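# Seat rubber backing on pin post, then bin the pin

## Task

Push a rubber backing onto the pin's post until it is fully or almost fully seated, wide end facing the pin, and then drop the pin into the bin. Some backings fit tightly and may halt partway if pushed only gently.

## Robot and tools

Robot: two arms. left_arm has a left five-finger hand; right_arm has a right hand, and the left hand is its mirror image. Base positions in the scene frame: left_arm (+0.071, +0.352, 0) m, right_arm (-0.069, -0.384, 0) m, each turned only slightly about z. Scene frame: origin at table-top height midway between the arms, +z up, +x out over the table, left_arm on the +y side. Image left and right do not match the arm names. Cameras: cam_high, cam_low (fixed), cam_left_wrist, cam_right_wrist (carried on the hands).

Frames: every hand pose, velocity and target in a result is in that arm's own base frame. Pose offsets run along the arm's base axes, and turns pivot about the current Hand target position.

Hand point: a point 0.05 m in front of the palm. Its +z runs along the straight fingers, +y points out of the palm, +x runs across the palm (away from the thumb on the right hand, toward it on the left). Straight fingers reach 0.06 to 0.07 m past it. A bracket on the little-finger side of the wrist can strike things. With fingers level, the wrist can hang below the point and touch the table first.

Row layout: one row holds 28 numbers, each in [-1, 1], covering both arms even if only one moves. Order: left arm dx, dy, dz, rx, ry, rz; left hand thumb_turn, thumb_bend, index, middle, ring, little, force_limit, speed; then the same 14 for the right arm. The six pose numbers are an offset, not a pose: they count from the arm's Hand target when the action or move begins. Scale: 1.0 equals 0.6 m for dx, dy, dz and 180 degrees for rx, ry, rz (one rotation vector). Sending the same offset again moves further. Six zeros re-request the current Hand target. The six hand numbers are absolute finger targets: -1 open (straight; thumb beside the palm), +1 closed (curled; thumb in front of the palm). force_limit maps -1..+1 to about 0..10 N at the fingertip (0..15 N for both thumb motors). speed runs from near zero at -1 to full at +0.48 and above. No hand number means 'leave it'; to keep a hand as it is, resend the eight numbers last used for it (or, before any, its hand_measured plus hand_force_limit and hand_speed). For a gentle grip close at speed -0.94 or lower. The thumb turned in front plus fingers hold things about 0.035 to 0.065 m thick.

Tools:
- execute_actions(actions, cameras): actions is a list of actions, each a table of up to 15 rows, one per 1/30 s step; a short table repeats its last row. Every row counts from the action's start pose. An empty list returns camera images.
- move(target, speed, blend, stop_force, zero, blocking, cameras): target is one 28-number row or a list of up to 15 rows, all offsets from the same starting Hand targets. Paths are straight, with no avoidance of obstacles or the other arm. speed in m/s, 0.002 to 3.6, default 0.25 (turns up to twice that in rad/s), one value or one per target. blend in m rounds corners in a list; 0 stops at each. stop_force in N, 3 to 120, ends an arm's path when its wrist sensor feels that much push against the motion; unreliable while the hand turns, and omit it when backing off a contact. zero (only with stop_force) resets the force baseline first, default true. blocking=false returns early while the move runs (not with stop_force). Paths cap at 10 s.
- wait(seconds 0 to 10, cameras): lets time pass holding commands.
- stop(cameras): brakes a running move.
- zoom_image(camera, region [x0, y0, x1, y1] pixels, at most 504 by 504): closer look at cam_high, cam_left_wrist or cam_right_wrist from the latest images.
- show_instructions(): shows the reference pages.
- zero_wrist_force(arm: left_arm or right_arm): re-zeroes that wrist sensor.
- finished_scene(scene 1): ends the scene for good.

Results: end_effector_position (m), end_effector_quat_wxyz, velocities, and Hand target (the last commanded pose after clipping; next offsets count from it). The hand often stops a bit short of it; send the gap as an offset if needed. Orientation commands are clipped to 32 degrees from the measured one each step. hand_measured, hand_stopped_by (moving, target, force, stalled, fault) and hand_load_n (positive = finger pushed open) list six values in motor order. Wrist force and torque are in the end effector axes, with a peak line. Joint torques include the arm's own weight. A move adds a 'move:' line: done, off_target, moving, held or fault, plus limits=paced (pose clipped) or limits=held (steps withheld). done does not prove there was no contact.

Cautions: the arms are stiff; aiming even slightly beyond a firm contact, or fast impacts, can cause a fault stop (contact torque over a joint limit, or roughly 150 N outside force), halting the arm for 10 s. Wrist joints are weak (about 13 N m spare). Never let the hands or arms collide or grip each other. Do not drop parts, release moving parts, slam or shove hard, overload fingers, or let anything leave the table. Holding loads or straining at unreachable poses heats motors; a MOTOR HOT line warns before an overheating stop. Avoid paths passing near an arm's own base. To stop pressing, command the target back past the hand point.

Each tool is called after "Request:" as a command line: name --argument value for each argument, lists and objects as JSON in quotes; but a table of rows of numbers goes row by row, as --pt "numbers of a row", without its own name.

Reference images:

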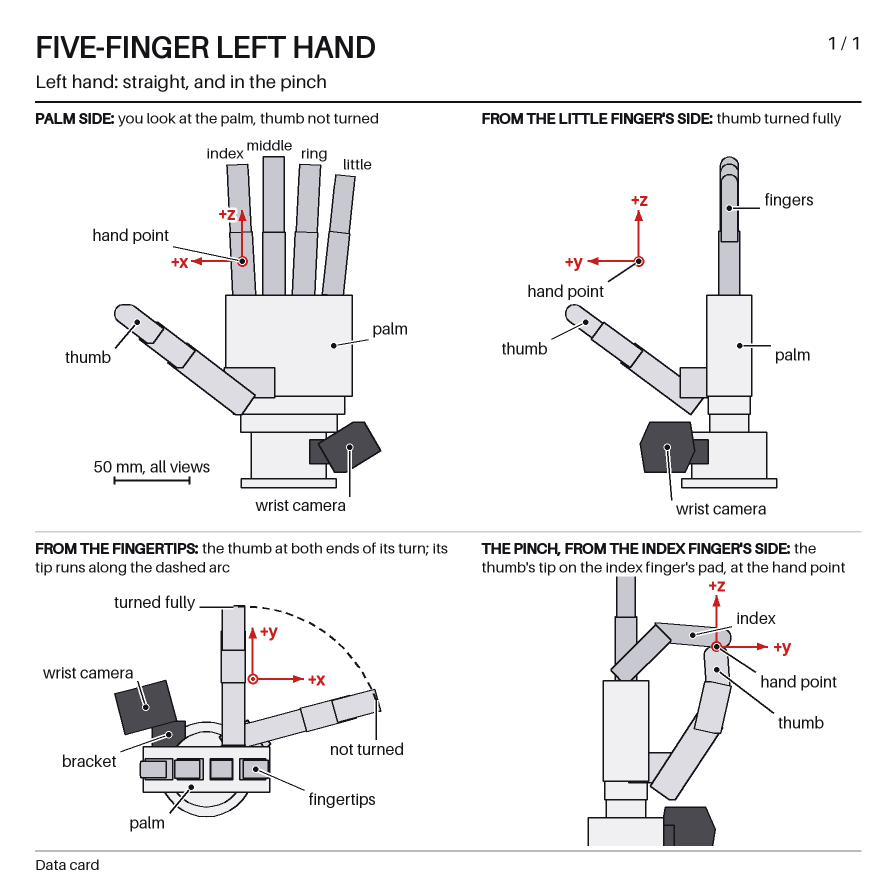

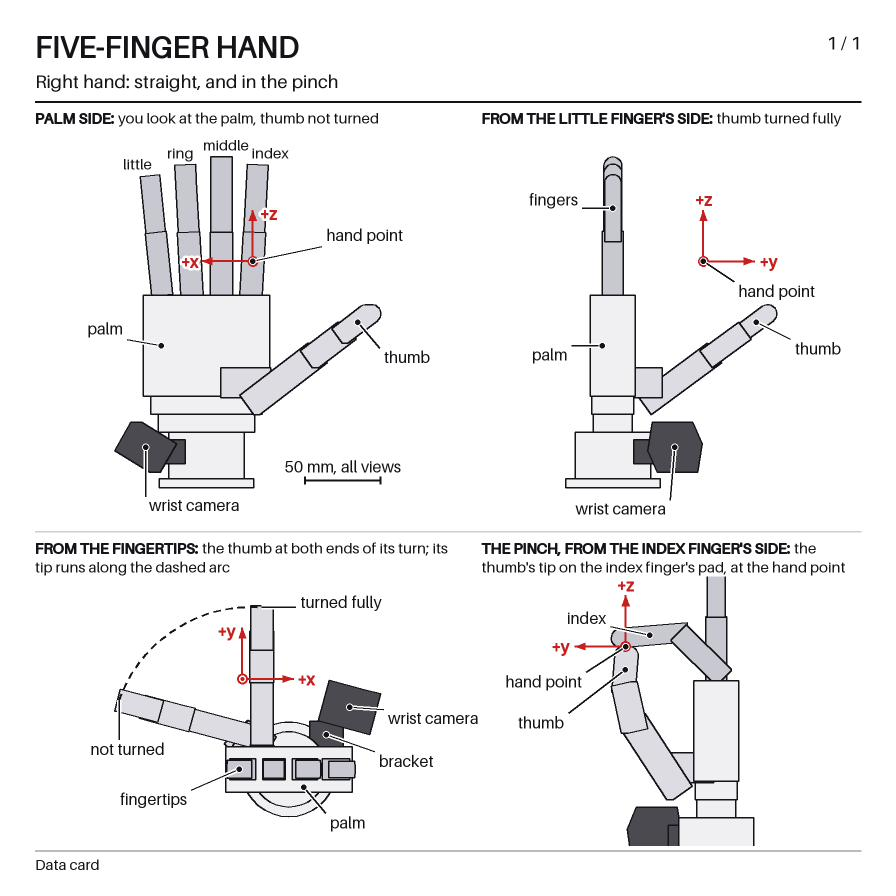

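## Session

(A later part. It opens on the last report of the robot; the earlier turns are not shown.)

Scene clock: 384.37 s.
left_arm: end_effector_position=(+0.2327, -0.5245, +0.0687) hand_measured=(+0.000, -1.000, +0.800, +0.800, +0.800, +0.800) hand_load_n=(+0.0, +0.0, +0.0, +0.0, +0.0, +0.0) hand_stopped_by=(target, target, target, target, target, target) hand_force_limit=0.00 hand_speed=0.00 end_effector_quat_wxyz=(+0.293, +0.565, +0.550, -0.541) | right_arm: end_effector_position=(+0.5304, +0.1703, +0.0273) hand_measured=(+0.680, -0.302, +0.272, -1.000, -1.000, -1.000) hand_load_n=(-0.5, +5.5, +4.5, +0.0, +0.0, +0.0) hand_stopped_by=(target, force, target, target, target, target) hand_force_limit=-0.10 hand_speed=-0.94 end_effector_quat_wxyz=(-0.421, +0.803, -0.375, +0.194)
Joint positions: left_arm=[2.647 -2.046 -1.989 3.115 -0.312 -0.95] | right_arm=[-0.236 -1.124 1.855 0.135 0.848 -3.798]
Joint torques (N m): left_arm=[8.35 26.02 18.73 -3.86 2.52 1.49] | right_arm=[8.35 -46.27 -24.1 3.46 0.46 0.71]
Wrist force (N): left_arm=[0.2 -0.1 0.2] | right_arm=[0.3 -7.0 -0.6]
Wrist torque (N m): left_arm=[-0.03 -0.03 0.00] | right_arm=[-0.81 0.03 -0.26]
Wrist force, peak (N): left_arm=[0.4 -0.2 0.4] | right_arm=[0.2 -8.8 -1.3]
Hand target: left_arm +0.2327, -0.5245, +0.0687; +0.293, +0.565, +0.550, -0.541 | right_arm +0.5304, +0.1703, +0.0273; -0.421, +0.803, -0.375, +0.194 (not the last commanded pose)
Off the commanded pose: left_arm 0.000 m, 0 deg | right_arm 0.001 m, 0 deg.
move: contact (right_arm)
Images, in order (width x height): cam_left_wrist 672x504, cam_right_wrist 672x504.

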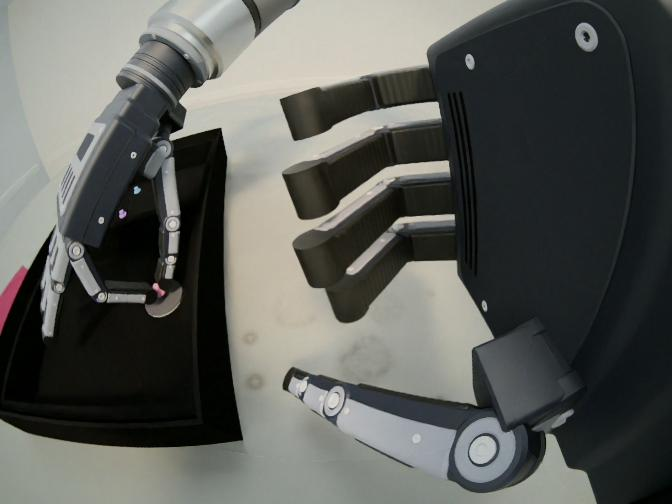

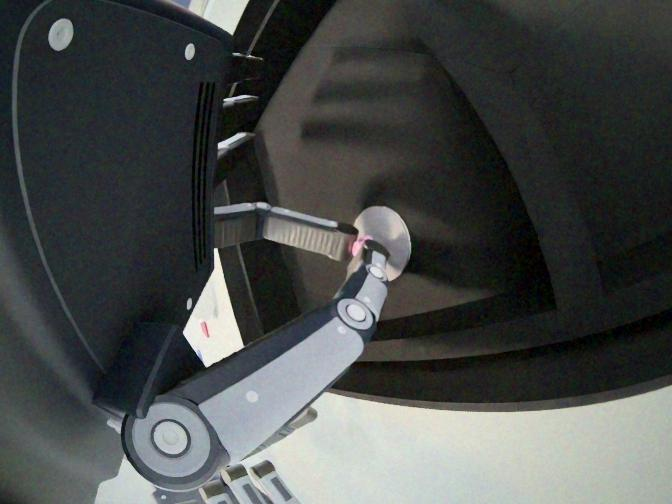

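Request:
move --target '[0,0,0,0,0,0,0,-1,0.8,0.8,0.8,0.8,0,0, 0,0,-0.0167,0,0,0,0.68,-0.24,0.275,-1,-1,-1,-0.1,-0.94]' --speed 0.01 --stop_force 10 --cameras '["cam_left_wrist","cam_right_wrist"]'

Request:
zoom_image --camera "cam_left_wrist" --region '[138, 262, 178, 302]'

Request:
zoom_image --camera "cam_right_wrist" --region '[345, 225, 395, 270]'

Scene clock: 391.40 s.
left_arm: end_effector_position=(+0.2327, -0.5245, +0.0687) hand_measured=(+0.000, -1.000, +0.800, +0.800, +0.800, +0.800) hand_load_n=(+0.0, +0.0, +0.0, +0.0, +0.0, +0.0) hand_stopped_by=(target, target, target, target, target, target) hand_force_limit=0.00 hand_speed=0.00 end_effector_quat_wxyz=(+0.293, +0.565, +0.550, -0.541) | right_arm: end_effector_position=(+0.5304, +0.1703, +0.0205) hand_measured=(+0.680, -0.302, +0.272, -1.000, -1.000, -1.000) hand_load_n=(-1.0, +5.5, +5.5, +0.0, +0.0, +0.0) hand_stopped_by=(target, force, target, target, target, target) hand_force_limit=-0.10 hand_speed=-0.94 end_effector_quat_wxyz=(-0.420, +0.803, -0.375, +0.194)
Joint positions: left_arm=[2.647 -2.046 -1.989 3.115 -0.312 -0.95] | right_arm=[-0.236 -1.113 1.86 0.119 0.848 -3.798]
Joint torques (N m): left_arm=[9.19 27.38 17.28 -3.85 2.59 1.43] | right_arm=[-3.51 -43.7 -22.77 2.67 -0.84 -0.71]
Wrist force (N): left_arm=[0.2 -0.1 0.2] | right_arm=[0.6 -9.9 -5.6]
Wrist torque (N m): left_arm=[-0.03 -0.01 0.00] | right_arm=[-0.94 0.05 -0.29]
Wrist force, peak (N): left_arm=[0.4 0.1 0.4] | right_arm=[1.1 -17.9 -11.7]
Hand target: left_arm +0.2327, -0.5245, +0.0687; +0.293, +0.565, +0.550, -0.541 | right_arm +0.5304, +0.1703, +0.0205; -0.420, +0.803, -0.375, +0.194 (not the last commanded pose)
Off the commanded pose: left_arm 0.000 m, 0 deg | right_arm 0.003 m, 0 deg.
move: contact (right_arm)
Images, in order (width x height): cam_left_wrist 672x504, cam_right_wrist 672x504.

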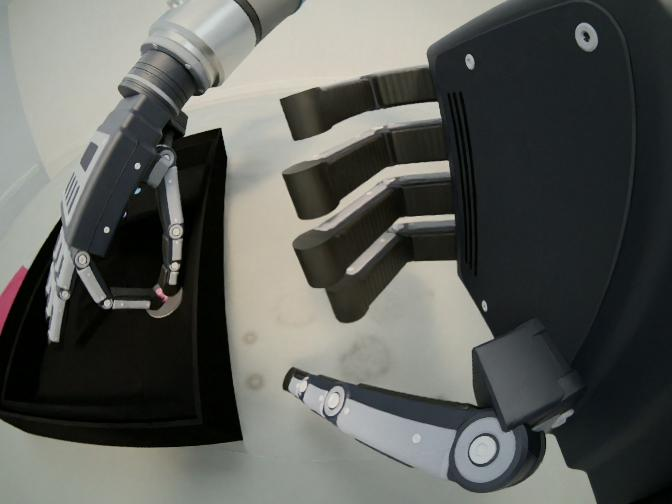

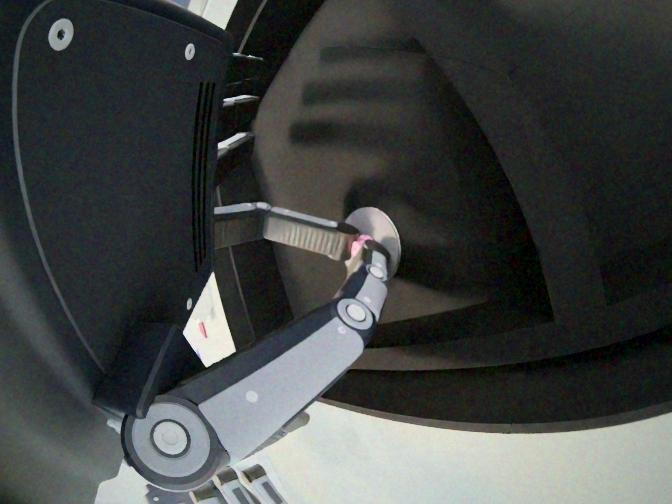

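Scaled by 12.600 from the camera's 672x504 image, which has a finer 960x720 frame.

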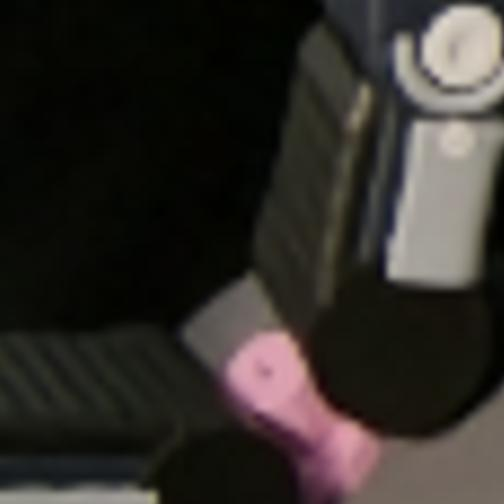

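Scaled by 10.080 from the camera's 672x504 image, which has a finer 960x720 frame.

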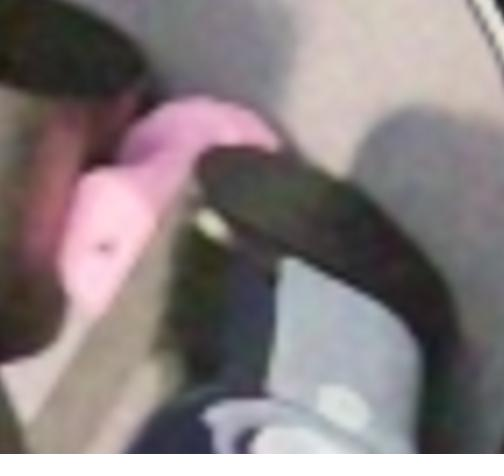

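Request:
zoom_image --camera "cam_left_wrist" --region '[140, 270, 190, 325]'

Request:
zoom_image --camera "cam_right_wrist" --region '[330, 200, 410, 290]'

Scaled by 9.164 from the camera's 672x504 image, which has a finer 960x720 frame.

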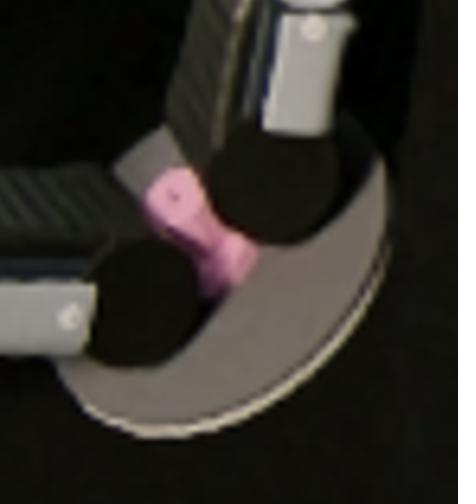

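Scaled by 5.600 from the camera's 672x504 image, which has a finer 960x720 frame.

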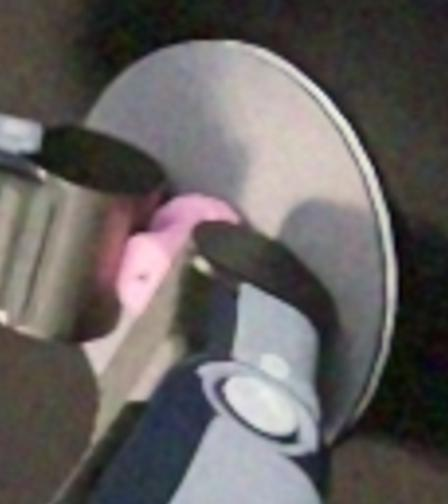

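Request:
move --target '[0,0,0,0,0,0,0,-1,0.8,0.8,0.8,0.8,0,0, 0,0,-0.0083,0,0,0,0.68,-0.24,0.275,-1,-1,-1,-0.1,-0.94]' --speed 0.01 --stop_force 14 --cameras '["cam_left_wrist","cam_right_wrist"]'

Request:
zoom_image --camera "cam_left_wrist" --region '[140, 270, 190, 325]'

Request:
zoom_image --camera "cam_right_wrist" --region '[345, 225, 395, 270]'

Scene clock: 396.37 s.
left_arm: end_effector_position=(+0.2327, -0.5245, +0.0687) hand_measured=(+0.000, -1.000, +0.800, +0.800, +0.800, +0.800) hand_load_n=(+0.0, +0.0, +0.0, +0.0, +0.0, +0.0) hand_stopped_by=(target, target, target, target, target, target) hand_force_limit=0.00 hand_speed=0.00 end_effector_quat_wxyz=(+0.293, +0.565, +0.550, -0.541) | right_arm: end_effector_position=(+0.5306, +0.1703, +0.0196) hand_measured=(+0.680, -0.302, +0.272, -1.000, -1.000, -1.000) hand_load_n=(-2.0, +3.5, +7.5, +0.0, +0.0, +0.0) hand_stopped_by=(target, force, target, target, target, target) hand_force_limit=-0.10 hand_speed=-0.94 end_effector_quat_wxyz=(-0.421, +0.803, -0.375, +0.194)
Joint positions: left_arm=[2.647 -2.046 -1.989 3.115 -0.312 -0.95] | right_arm=[-0.236 -1.112 1.86 0.116 0.848 -3.798]
Joint torques (N m): left_arm=[8.66 27.15 18.35 -3.94 2.72 1.16] | right_arm=[-3.78 -42.25 -21.18 3.37 -0.73 -0.1]
Wrist force (N): left_arm=[0.2 -0.1 0.2] | right_arm=[2.8 -13.8 -4.9]
Wrist torque (N m): left_arm=[-0.03 -0.03 0.00] | right_arm=[-1.13 0.03 -0.36]
Wrist force, peak (N): left_arm=[0.4 -0.2 0.3] | right_arm=[4.5 -24.1 -15.1]
Hand target: left_arm +0.2327, -0.5245, +0.0687; +0.293, +0.565, +0.550, -0.541 | right_arm +0.5306, +0.1703, +0.0196; -0.421, +0.803, -0.375, +0.194 (not the last commanded pose)
Off the commanded pose: left_arm 0.000 m, 0 deg | right_arm 0.004 m, 0 deg.
move: contact (right_arm)
Images, in order (width x height): cam_left_wrist 672x504, cam_right_wrist 672x504.

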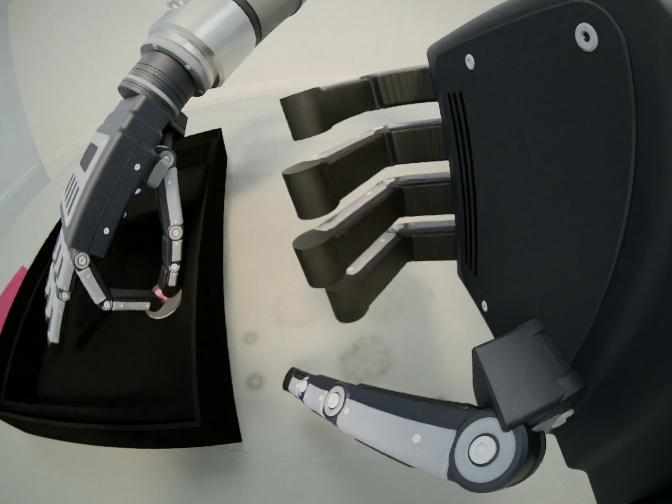

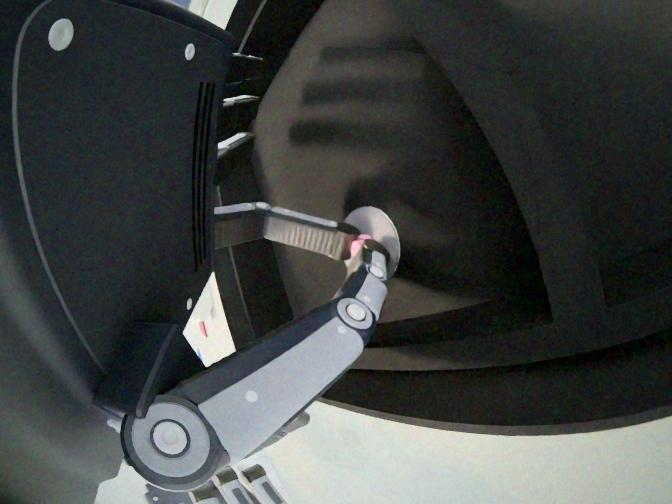

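Scaled by 9.164 from the camera's 672x504 image, which has a finer 960x720 frame.

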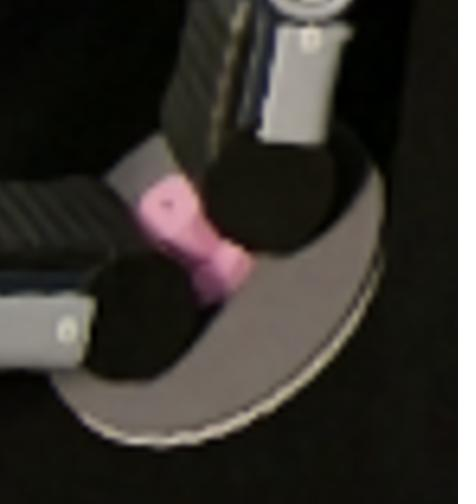

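Scaled by 10.080 from the camera's 672x504 image, which has a finer 960x720 frame.

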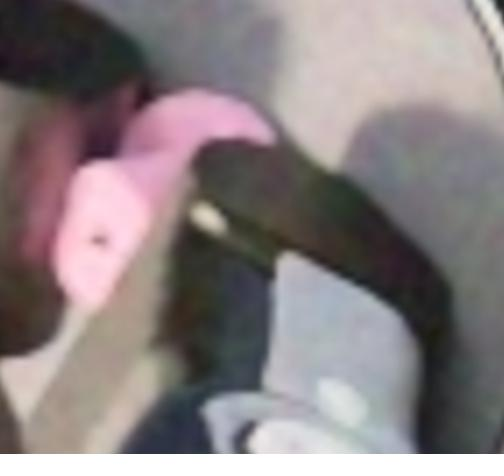

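Request:
zoom_image --camera "cam_left_wrist" --region '[150, 284, 178, 312]'

Scaled by 18.000 from the camera's 672x504 image, which has a finer 960x720 frame.

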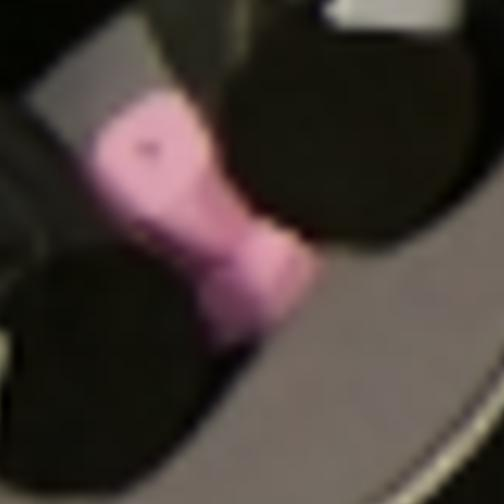

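Request:
move --target '[0,0,0,0,0,0,0,-1,0.8,0.8,0.8,0.8,0,0, 0,0,0.05,0,0,0,0.68,-0.24,0.275,-1,-1,-1,-0.1,-0.94]' --speed 0.02 --cameras '["cam_left_wrist","cam_right_wrist"]'

Request:
zoom_image --camera "cam_left_wrist" --region '[120, 230, 190, 310]'

Request:
zoom_image --camera "cam_right_wrist" --region '[330, 200, 430, 290]'

Scene clock: 406.10 s.
left_arm: end_effector_position=(+0.2327, -0.5245, +0.0687) hand_measured=(+0.000, -1.000, +0.800, +0.800, +0.800, +0.800) hand_load_n=(+0.0, +0.0, +0.0, +0.0, +0.0, +0.0) hand_stopped_by=(target, target, target, target, target, target) hand_force_limit=0.00 hand_speed=0.00 end_effector_quat_wxyz=(+0.293, +0.565, +0.550, -0.541) | right_arm: end_effector_position=(+0.5306, +0.1703, +0.0496) hand_measured=(+0.680, -0.302, +0.272, -1.000, -1.000, -1.000) hand_load_n=(+0.0, +7.0, +7.0, +0.0, +0.0, +0.0) hand_stopped_by=(target, force, target, target, target, target) hand_force_limit=-0.10 hand_speed=-0.94 end_effector_quat_wxyz=(-0.421, +0.803, -0.375, +0.194)
Joint positions: left_arm=[2.647 -2.046 -1.989 3.115 -0.312 -0.95] | right_arm=[-0.236 -1.159 1.836 0.188 0.848 -3.798]
Joint torques (N m): left_arm=[8.71 26.56 18.39 -3.97 2.72 0.98] | right_arm=[2.15 -46.6 -25.14 3.59 -0.22 0.56]
Wrist force (N): left_arm=[0.4 -0.1 0.3] | right_arm=[0.1 -4.4 1.0]
Wrist torque (N m): left_arm=[-0.03 -0.05 0.00] | right_arm=[-0.67 0.04 -0.23]
Wrist force, peak (N): left_arm=[0.5 -0.2 0.3] | right_arm=[2.8 -14.4 -5.2]
Hand target: left_arm +0.2327, -0.5245, +0.0687; +0.293, +0.565, +0.550, -0.541 | right_arm +0.5306, +0.1703, +0.0496; -0.421, +0.803, -0.375, +0.194
Off the commanded pose: left_arm 0.000 m, 0 deg | right_arm 0.000 m, 0 deg.
move: done
Images, in order (width x height): cam_left_wrist 672x504, cam_right_wrist 672x504.

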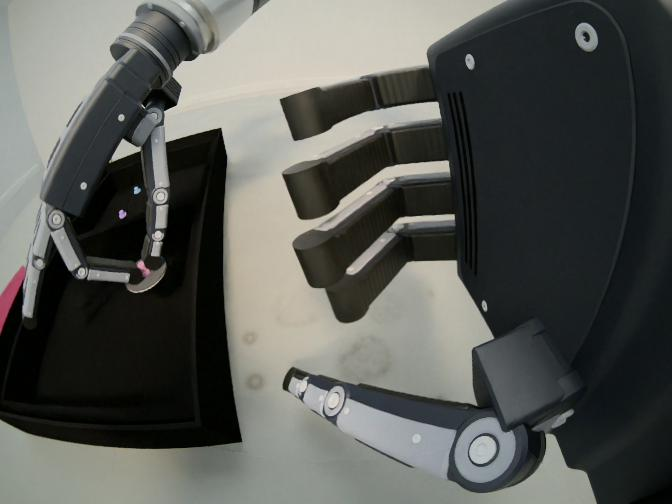

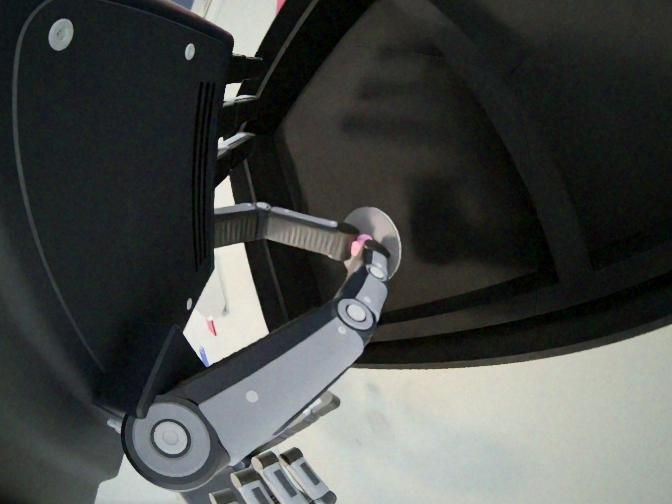

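Scaled by 6.300 from the camera's 672x504 image, which has a finer 960x720 frame.

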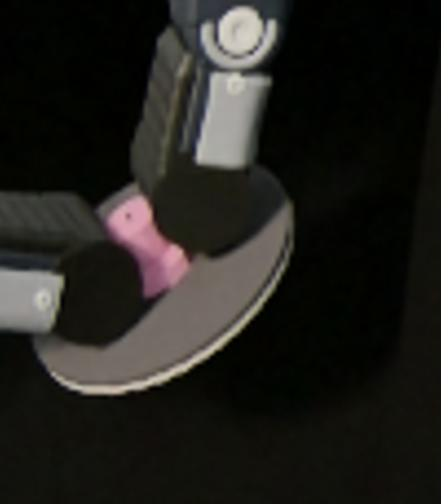

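Scaled by 5.040 from the camera's 672x504 image, which has a finer 960x720 frame.

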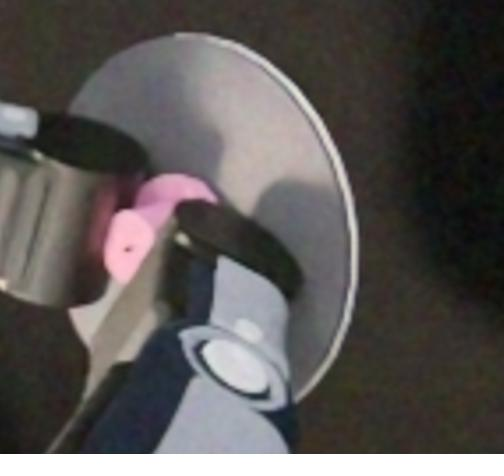

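Request:
zoom_image --camera "cam_left_wrist" --region '[130, 255, 160, 285]'

Request:
zoom_image --camera "cam_right_wrist" --region '[345, 225, 395, 270]'

Scaled by 16.800 from the camera's 672x504 image, which has a finer 960x720 frame.

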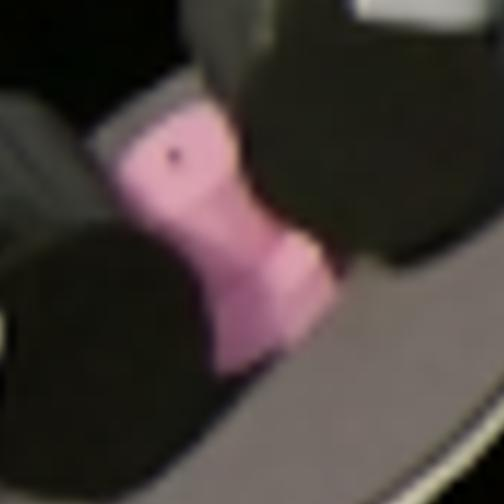

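Scaled by 10.080 from the camera's 672x504 image, which has a finer 960x720 frame.

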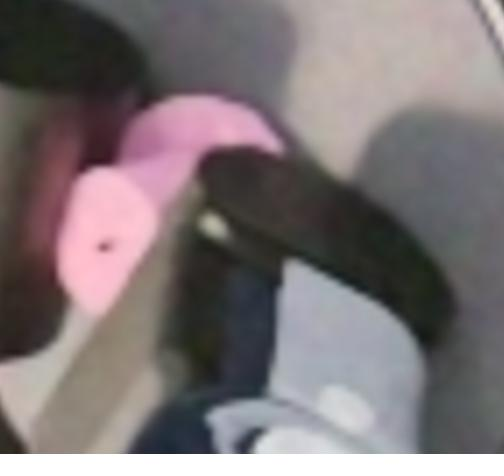

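Request:
move --pt "0.0 0.08 0.3355 0 0 0 0 -1 0.8 0.8 0.8 0.8 0 0 0 0 0.05 0 0 0 0.68 -0.24 0.275 -1 -1 -1 -0.1 -0.94" --pt "0.53 0.609 0.3355 0 0 0.2778 0 -1 0.8 0.8 0.8 0.8 0 0 0 0 0.05 0 0 0 0.68 -0.24 0.275 -1 -1 -1 -0.1 -0.94" --speed 0.3 --blend 0.05 --cameras '["cam_high","cam_right_wrist","cam_left_wrist"]'

Scene clock: 419.53 s.
left_arm: end_effector_position=(+0.5507, -0.1591, +0.2700) hand_measured=(+0.000, -1.000, +0.800, +0.800, +0.800, +0.800) hand_load_n=(+0.0, +0.0, +0.5, +0.0, +0.0, +0.5) hand_stopped_by=(target, target, target, target, target, target) hand_force_limit=0.00 hand_speed=0.00 end_effector_quat_wxyz=(+0.494, +0.280, +0.737, -0.366) | right_arm: end_effector_position=(+0.5306, +0.1703, +0.0796) hand_measured=(+0.680, -0.302, +0.272, -1.000, -1.000, -1.000) hand_load_n=(-0.5, +7.0, +6.5, +0.0, +0.0, +0.0) hand_stopped_by=(target, force, target, target, target, target) hand_force_limit=-0.10 hand_speed=-0.94 end_effector_quat_wxyz=(-0.421, +0.803, -0.375, +0.194)
Joint positions: left_arm=[3.519 -1.748 -1.771 2.599 -0.312 -0.949] | right_arm=[-0.236 -1.203 1.807 0.261 0.848 -3.798]
Joint torques (N m): left_arm=[-6.25 36.83 9.62 1.12 -0.35 -2.33] | right_arm=[8.81 -45.8 -26.39 3.59 -0.82 -0.81]
Wrist force (N): left_arm=[0.2 0.0 0.0] | right_arm=[0.2 -4.2 1.5]
Wrist torque (N m): left_arm=[0.00 0.00 0.19] | right_arm=[-0.66 0.02 -0.23]
Wrist force, peak (N): left_arm=[-0.2 1.8 -0.4] | right_arm=[0.2 -4.8 1.4]
Hand target: left_arm +0.5507, -0.1591, +0.2700; +0.494, +0.280, +0.737, -0.366 | right_arm +0.5306, +0.1703, +0.0796; -0.421, +0.803, -0.375, +0.194
Off the commanded pose: left_arm 0.000 m, 0 deg | right_arm 0.000 m, 0 deg.
move: done
Images, in order (width x height): cam_high 896x504, cam_left_wrist 672x504, cam_right_wrist 672x504.

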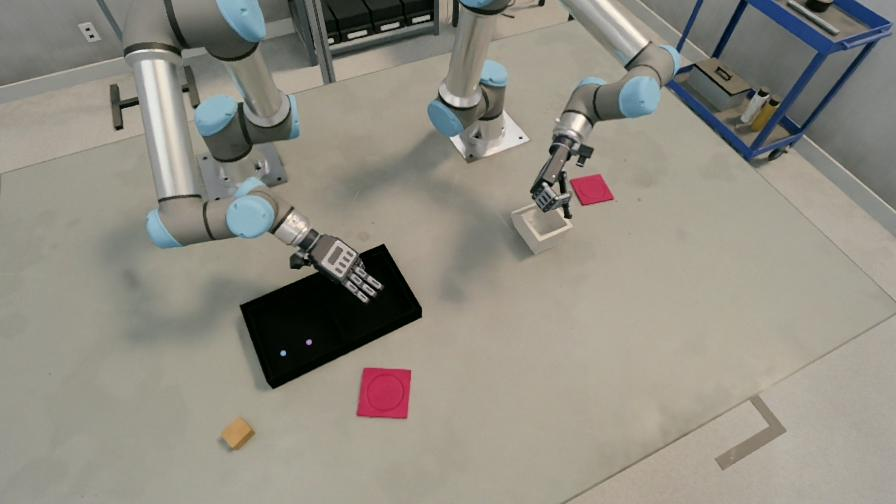

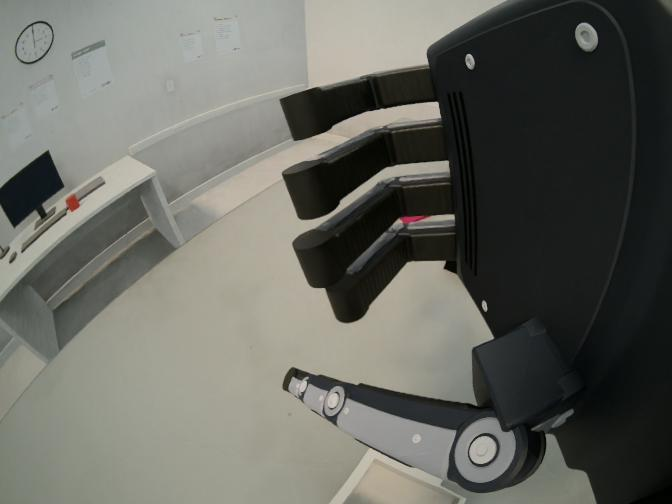

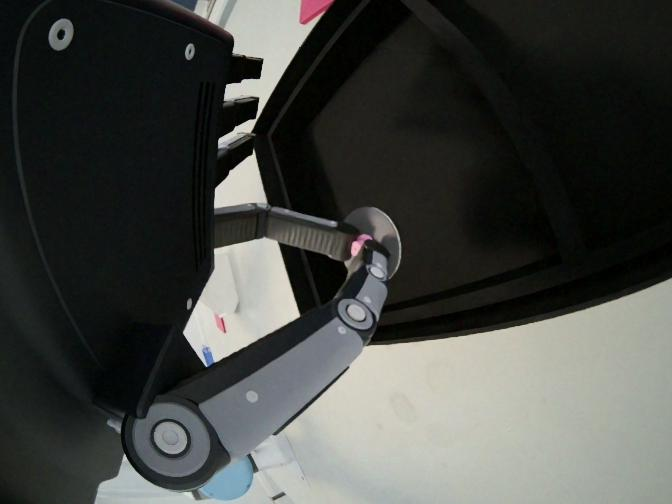

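Request:
move --pt "-0.23 0.93 0.083 0 0 0.3333 0 -1 0.8 0.8 0.8 0.8 0 0 0 0 0.2673 0 0 0 0.68 -0.24 0.275 -1 -1 -1 -0.1 -0.94" --pt "-0.23 0.93 0.083 0 0 0.3333 0 -1 0.8 0.8 0.8 0.8 0 0 0.0907 0.7162 0.2673 0 0 0 0.68 -0.24 0.275 -1 -1 -1 -0.1 -0.94" --speed 0.28 --cameras '["cam_high","cam_right_wrist","cam_left_wrist"]'

Scene clock: 427.97 s.
left_arm: end_effector_position=(+0.4127, +0.3989, +0.3198) hand_measured=(+0.000, -1.000, +0.800, +0.800, +0.800, +0.800) hand_load_n=(+0.0, +0.0, +0.0, +0.0, +0.0, +0.0) hand_stopped_by=(target, target, target, target, target, target) hand_force_limit=0.00 hand_speed=0.00 end_effector_quat_wxyz=(+0.611, -0.126, +0.778, -0.070) | right_arm: end_effector_position=(+0.5850, +0.6000, +0.2400) hand_measured=(+0.680, -0.302, +0.272, -1.000, -1.000, -1.000) hand_load_n=(+0.0, +7.0, +6.5, +0.0, +0.0, +0.0) hand_stopped_by=(target, force, target, target, target, target) hand_force_limit=-0.10 hand_speed=-0.94 end_effector_quat_wxyz=(-0.421, +0.803, -0.375, +0.194)
Joint positions: left_arm=[4.568 -1.715 -1.678 2.468 -0.31 -0.945] | right_arm=[0.575 -0.705 0.511 0.806 1.467 -3.21]
Joint torques (N m): left_arm=[-6.07 36.99 10.35 1.1 -0.26 -2.11] | right_arm=[12.58 -40.87 -29.12 2.37 1.29 -0.97]
Wrist force (N): left_arm=[0.2 -0.1 0.4] | right_arm=[0.4 -4.7 1.1]
Wrist torque (N m): left_arm=[-0.03 -0.01 0.19] | right_arm=[-0.72 -0.01 -0.24]
Wrist force, peak (N): left_arm=[-0.2 1.8 -0.1] | right_arm=[0.0 -5.1 2.0]
Hand target: left_arm +0.4127, +0.3989, +0.3198; +0.611, -0.126, +0.778, -0.070 | right_arm +0.5850, +0.6000, +0.2400; -0.421, +0.803, -0.375, +0.194
Off the commanded pose: left_arm 0.000 m, 0 deg | right_arm 0.000 m, 0 deg.
move: done
Images, in order (width x height): cam_high 896x504, cam_left_wrist 672x504, cam_right_wrist 672x504.

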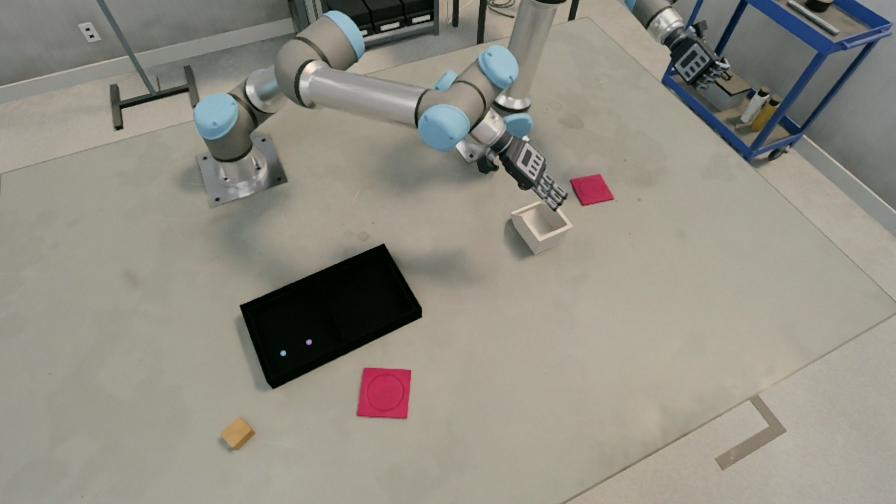

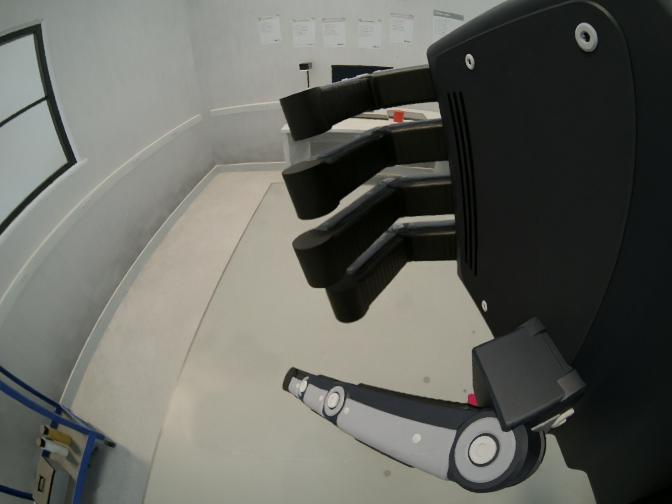

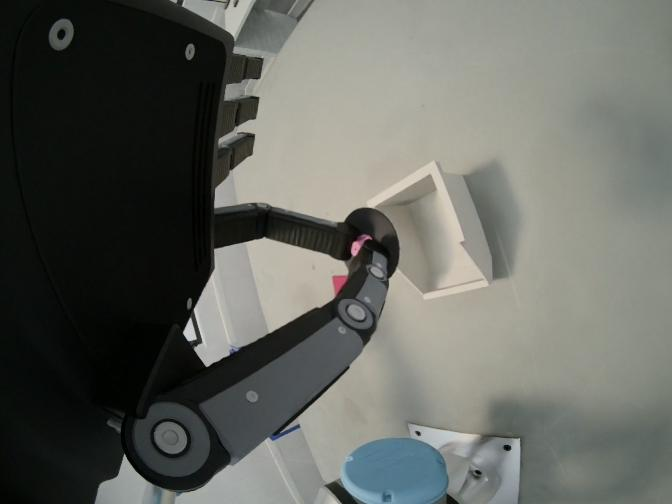

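Request:
move --pt "0 0 0 0 0 0 0 -1 0.8 0.8 0.8 0.8 0 0 0 0 0 0 0 0 0.68 -0.24 0.275 1.0 1.0 1.0 -0.1 -0.5" --pt "0 0 0 0 0 0 0 -1 0.8 0.8 0.8 0.8 0 0 0.015 0.1417 0 0 0 0 0.68 -0.24 0.275 1.0 1.0 1.0 -0.1 -0.5" --pt "0 0 0 0 0 0 0 -1 0.8 0.8 0.8 0.8 0 0 0.015 0.1417 -0.1833 0 0 0 0.68 -0.24 0.275 1.0 1.0 1.0 -0.1 -0.5" --speed 0.12 --cameras '["cam_high","cam_low","cam_right_wrist"]'

Scene clock: 440.77 s.
left_arm: end_effector_position=(+0.4127, +0.3989, +0.3198) hand_measured=(+0.000, -1.000, +0.800, +0.800, +0.800, +0.800) hand_load_n=(+0.0, +0.0, +0.0, +0.0, +0.0, +0.0) hand_stopped_by=(target, target, target, target, target, target) hand_force_limit=0.00 hand_speed=0.00 end_effector_quat_wxyz=(+0.611, -0.126, +0.778, -0.070) | right_arm: end_effector_position=(+0.5940, +0.6850, +0.1300) hand_measured=(+0.680, -0.302, +0.272, +1.000, +1.000, +1.000) hand_load_n=(+0.0, +7.0, +5.5, +0.0, +0.0, +0.0) hand_stopped_by=(target, force, target, target, target, target) hand_force_limit=-0.10 hand_speed=-0.50 end_effector_quat_wxyz=(-0.421, +0.803, -0.375, +0.194)
Joint positions: left_arm=[4.568 -1.715 -1.678 2.468 -0.31 -0.945] | right_arm=[0.668 -0.385 0.175 0.818 1.543 -3.157]
Joint torques (N m): left_arm=[-5.6 36.16 11.45 1.17 -0.25 -2.01] | right_arm=[11.32 -47.66 -29.92 2.01 1.32 -1.02]
Wrist force (N): left_arm=[-0.1 0.2 0.3] | right_arm=[0.0 -4.4 1.1]
Wrist torque (N m): left_arm=[0.01 0.03 0.17] | right_arm=[-0.66 0.08 -0.24]
Wrist force, peak (N): left_arm=[0.4 0.1 0.4] | right_arm=[-0.5 -6.0 1.9]
Hand target: left_arm +0.4127, +0.3989, +0.3198; +0.611, -0.126, +0.778, -0.070 | right_arm +0.5940, +0.6850, +0.1300; -0.421, +0.803, -0.375, +0.194
Off the commanded pose: left_arm 0.000 m, 0 deg | right_arm 0.000 m, 0 deg.
elbow stopped short (right arm): the move would have taken joint 3 (elbow) straighter than the controller allows.
move: done
Images, in order (width x height): cam_high 896x504, cam_low 896x504, cam_right_wrist 672x504.

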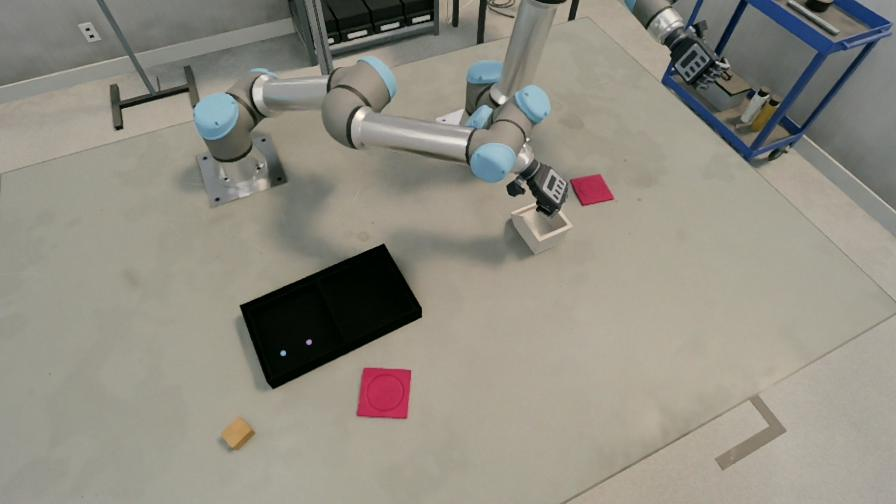

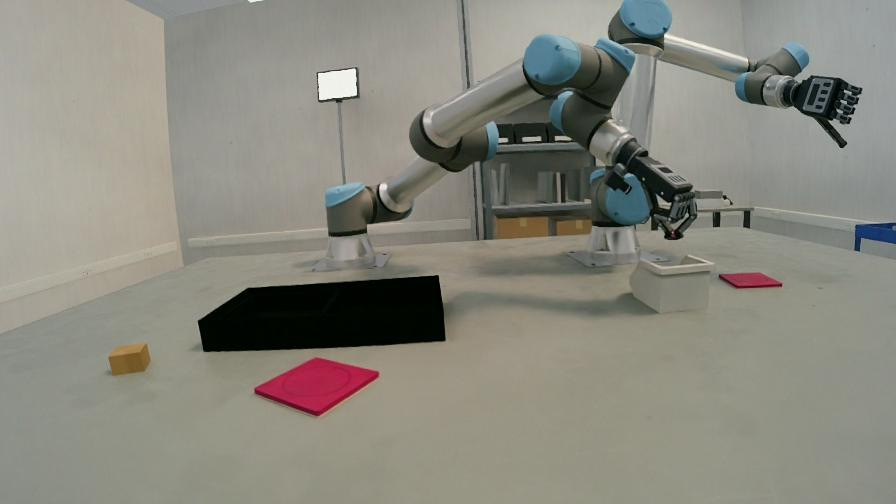

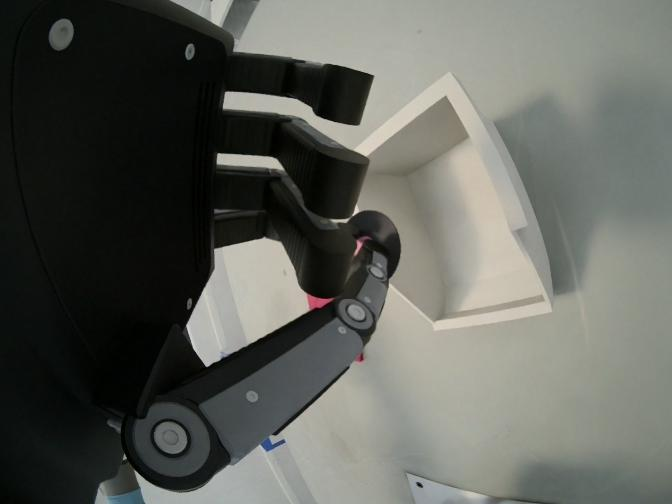

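Request:
move --pt "0 0 0 0 0 0 0 -1 0.8 0.8 0.8 0.8 0 0 -0.0167 -0.0133 0 0 0 0 0.68 -0.24 0.275 1.0 1.0 1.0 -0.1 -0.5" --pt "0 0 0 0 0 0 0 -1 0.8 0.8 0.8 0.8 0 0 -0.0167 -0.0133 -0.1 0 0 0 0.68 -0.24 0.275 1.0 1.0 1.0 -0.1 -0.5" --speed 0.06 --stop_force 6 --cameras '["cam_low","cam_right_wrist"]'

Request:
zoom_image --camera "cam_low" --region '[580, 160, 780, 330]'

Scene clock: 456.90 s.
left_arm: end_effector_position=(+0.4127, +0.3989, +0.3198) hand_measured=(+0.000, -1.000, +0.800, +0.800, +0.800, +0.800) hand_load_n=(+0.0, +0.0, +0.0, -0.5, +0.0, +0.0) hand_stopped_by=(target, target, target, target, target, target) hand_force_limit=0.00 hand_speed=0.00 end_effector_quat_wxyz=(+0.611, -0.126, +0.778, -0.070) | right_arm: end_effector_position=(+0.5840, +0.6770, +0.0700) hand_measured=(+0.680, -0.302, +0.272, +1.000, +1.000, +1.000) hand_load_n=(+0.0, +7.0, +5.5, +0.0, +0.0, +0.0) hand_stopped_by=(target, force, target, target, target, target) hand_force_limit=-0.10 hand_speed=-0.50 end_effector_quat_wxyz=(-0.421, +0.803, -0.375, +0.194)
Joint positions: left_arm=[4.568 -1.715 -1.678 2.468 -0.31 -0.945] | right_arm=[0.668 -0.5 0.556 0.551 1.543 -3.157]
Joint torques (N m): left_arm=[-5.67 36.12 10.15 1.05 -0.19 -2.08] | right_arm=[-9.47 -48.08 -7.63 -1.55 -0.71 1.27]
Wrist force (N): left_arm=[0.3 -0.1 0.3] | right_arm=[0.2 -4.4 1.3]
Wrist torque (N m): left_arm=[-0.01 -0.02 0.19] | right_arm=[-0.66 0.04 -0.23]
Wrist force, peak (N): left_arm=[0.3 0.1 0.6] | right_arm=[0.3 -5.1 0.7]
Hand target: left_arm +0.4127, +0.3989, +0.3198; +0.611, -0.126, +0.778, -0.070 | right_arm +0.5840, +0.6770, +0.0700; -0.421, +0.803, -0.375, +0.194
Off the commanded pose: left_arm 0.000 m, 0 deg | right_arm 0.000 m, 0 deg.
move: done
Images, in order (width x height): cam_low 896x504, cam_right_wrist 672x504.

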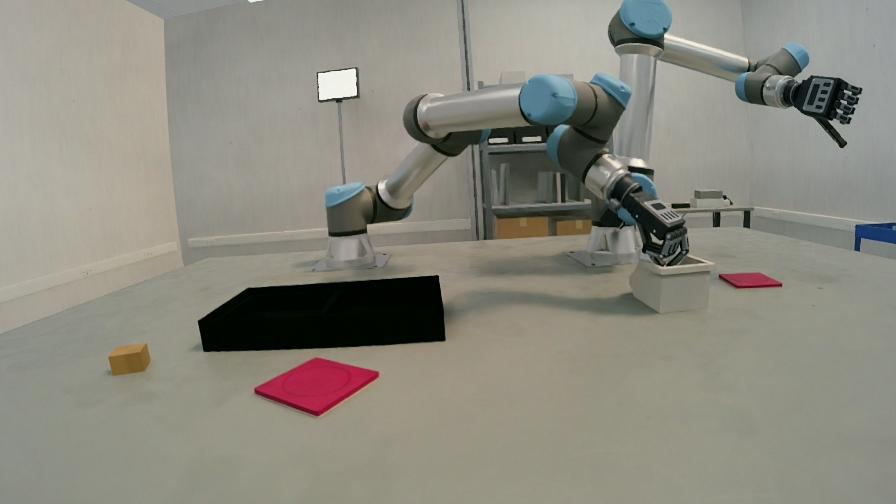

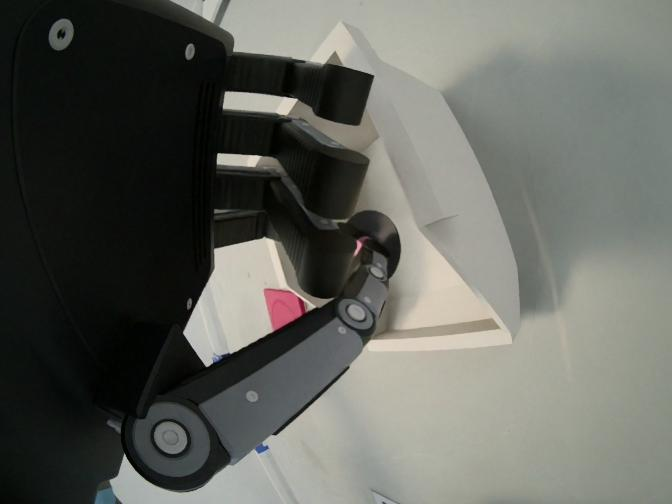

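Scaled by 2.520.

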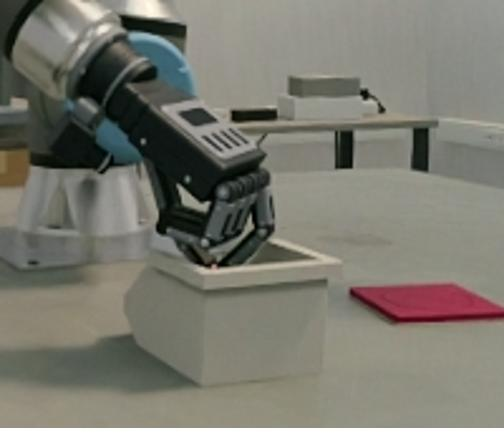

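Request:
move --target '[0,0,0,0,0,0,0,-1,0.8,0.8,0.8,0.8,0,0, 0,0,-0.0667,0,0,0,0.68,-0.24,0.275,1.0,1.0,1.0,-0.1,-0.5]' --speed 0.04 --stop_force 4 --cameras '["cam_low","cam_right_wrist"]'

Request:
zoom_image --camera "cam_right_wrist" --region '[280, 160, 520, 360]'

Scene clock: 462.00 s.
left_arm: end_effector_position=(+0.4127, +0.3989, +0.3198) hand_measured=(+0.000, -1.000, +0.800, +0.800, +0.800, +0.800) hand_load_n=(+0.0, +0.0, +0.0, +0.0, +0.0, +0.0) hand_stopped_by=(target, target, target, target, target, target) hand_force_limit=0.00 hand_speed=0.00 end_effector_quat_wxyz=(+0.611, -0.126, +0.778, -0.070) | right_arm: end_effector_position=(+0.5840, +0.6770, +0.0587) hand_measured=(+0.680, -0.302, +0.272, +1.000, +1.000, +1.000) hand_load_n=(+0.0, +7.0, +5.5, +0.0, +0.0, +0.0) hand_stopped_by=(target, force, target, target, target, target) hand_force_limit=-0.10 hand_speed=-0.50 end_effector_quat_wxyz=(-0.420, +0.803, -0.375, +0.194)
Joint positions: left_arm=[4.568 -1.715 -1.678 2.468 -0.31 -0.945] | right_arm=[0.668 -0.496 0.578 0.526 1.543 -3.157]
Joint torques (N m): left_arm=[-5.9 36.53 10.6 0.87 -0.15 -1.93] | right_arm=[-8.46 -71.49 -29.71 2.27 -0.09 0.19]
Wrist force (N): left_arm=[0.1 0.1 0.4] | right_arm=[0.0 -4.3 1.2]
Wrist torque (N m): left_arm=[0.00 0.00 0.18] | right_arm=[-0.66 0.07 -0.23]
Wrist force, peak (N): left_arm=[0.2 0.1 0.5] | right_arm=[-0.7 -7.5 -1.5]
Hand target: left_arm +0.4127, +0.3989, +0.3198; +0.611, -0.126, +0.778, -0.070 | right_arm +0.5840, +0.6770, +0.0587; -0.420, +0.803, -0.375, +0.194 (not the last commanded pose)
Off the commanded pose: left_arm 0.000 m, 0 deg | right_arm 0.029 m, 0 deg.
move: contact (right_arm)
Images, in order (width x height): cam_low 896x504, cam_right_wrist 672x504.

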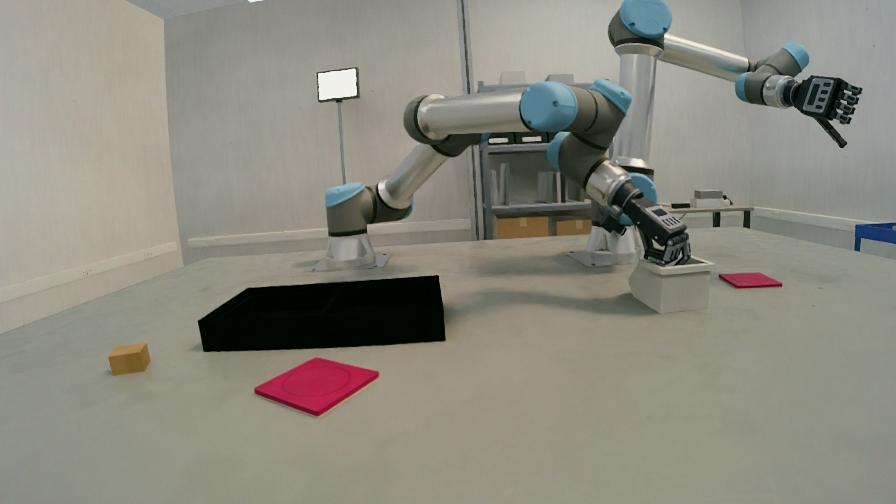

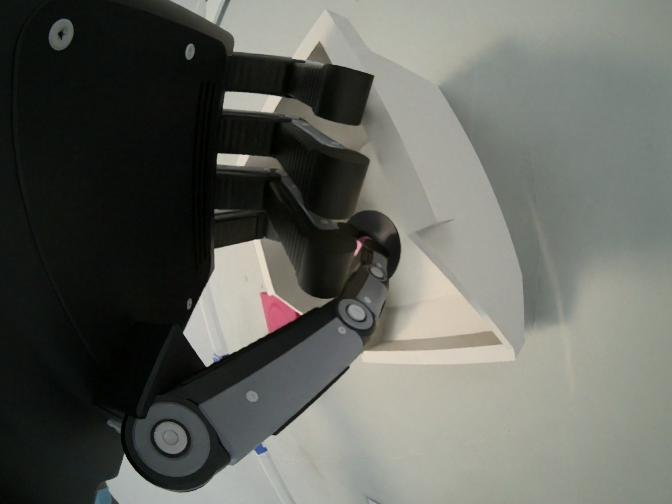

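Scaled by 2.100 from the camera's 672x504 image, which has a finer 960x720 frame.

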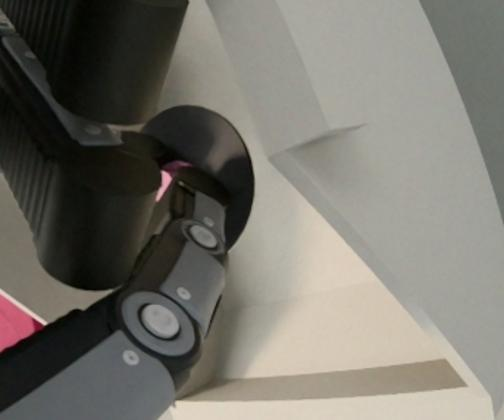

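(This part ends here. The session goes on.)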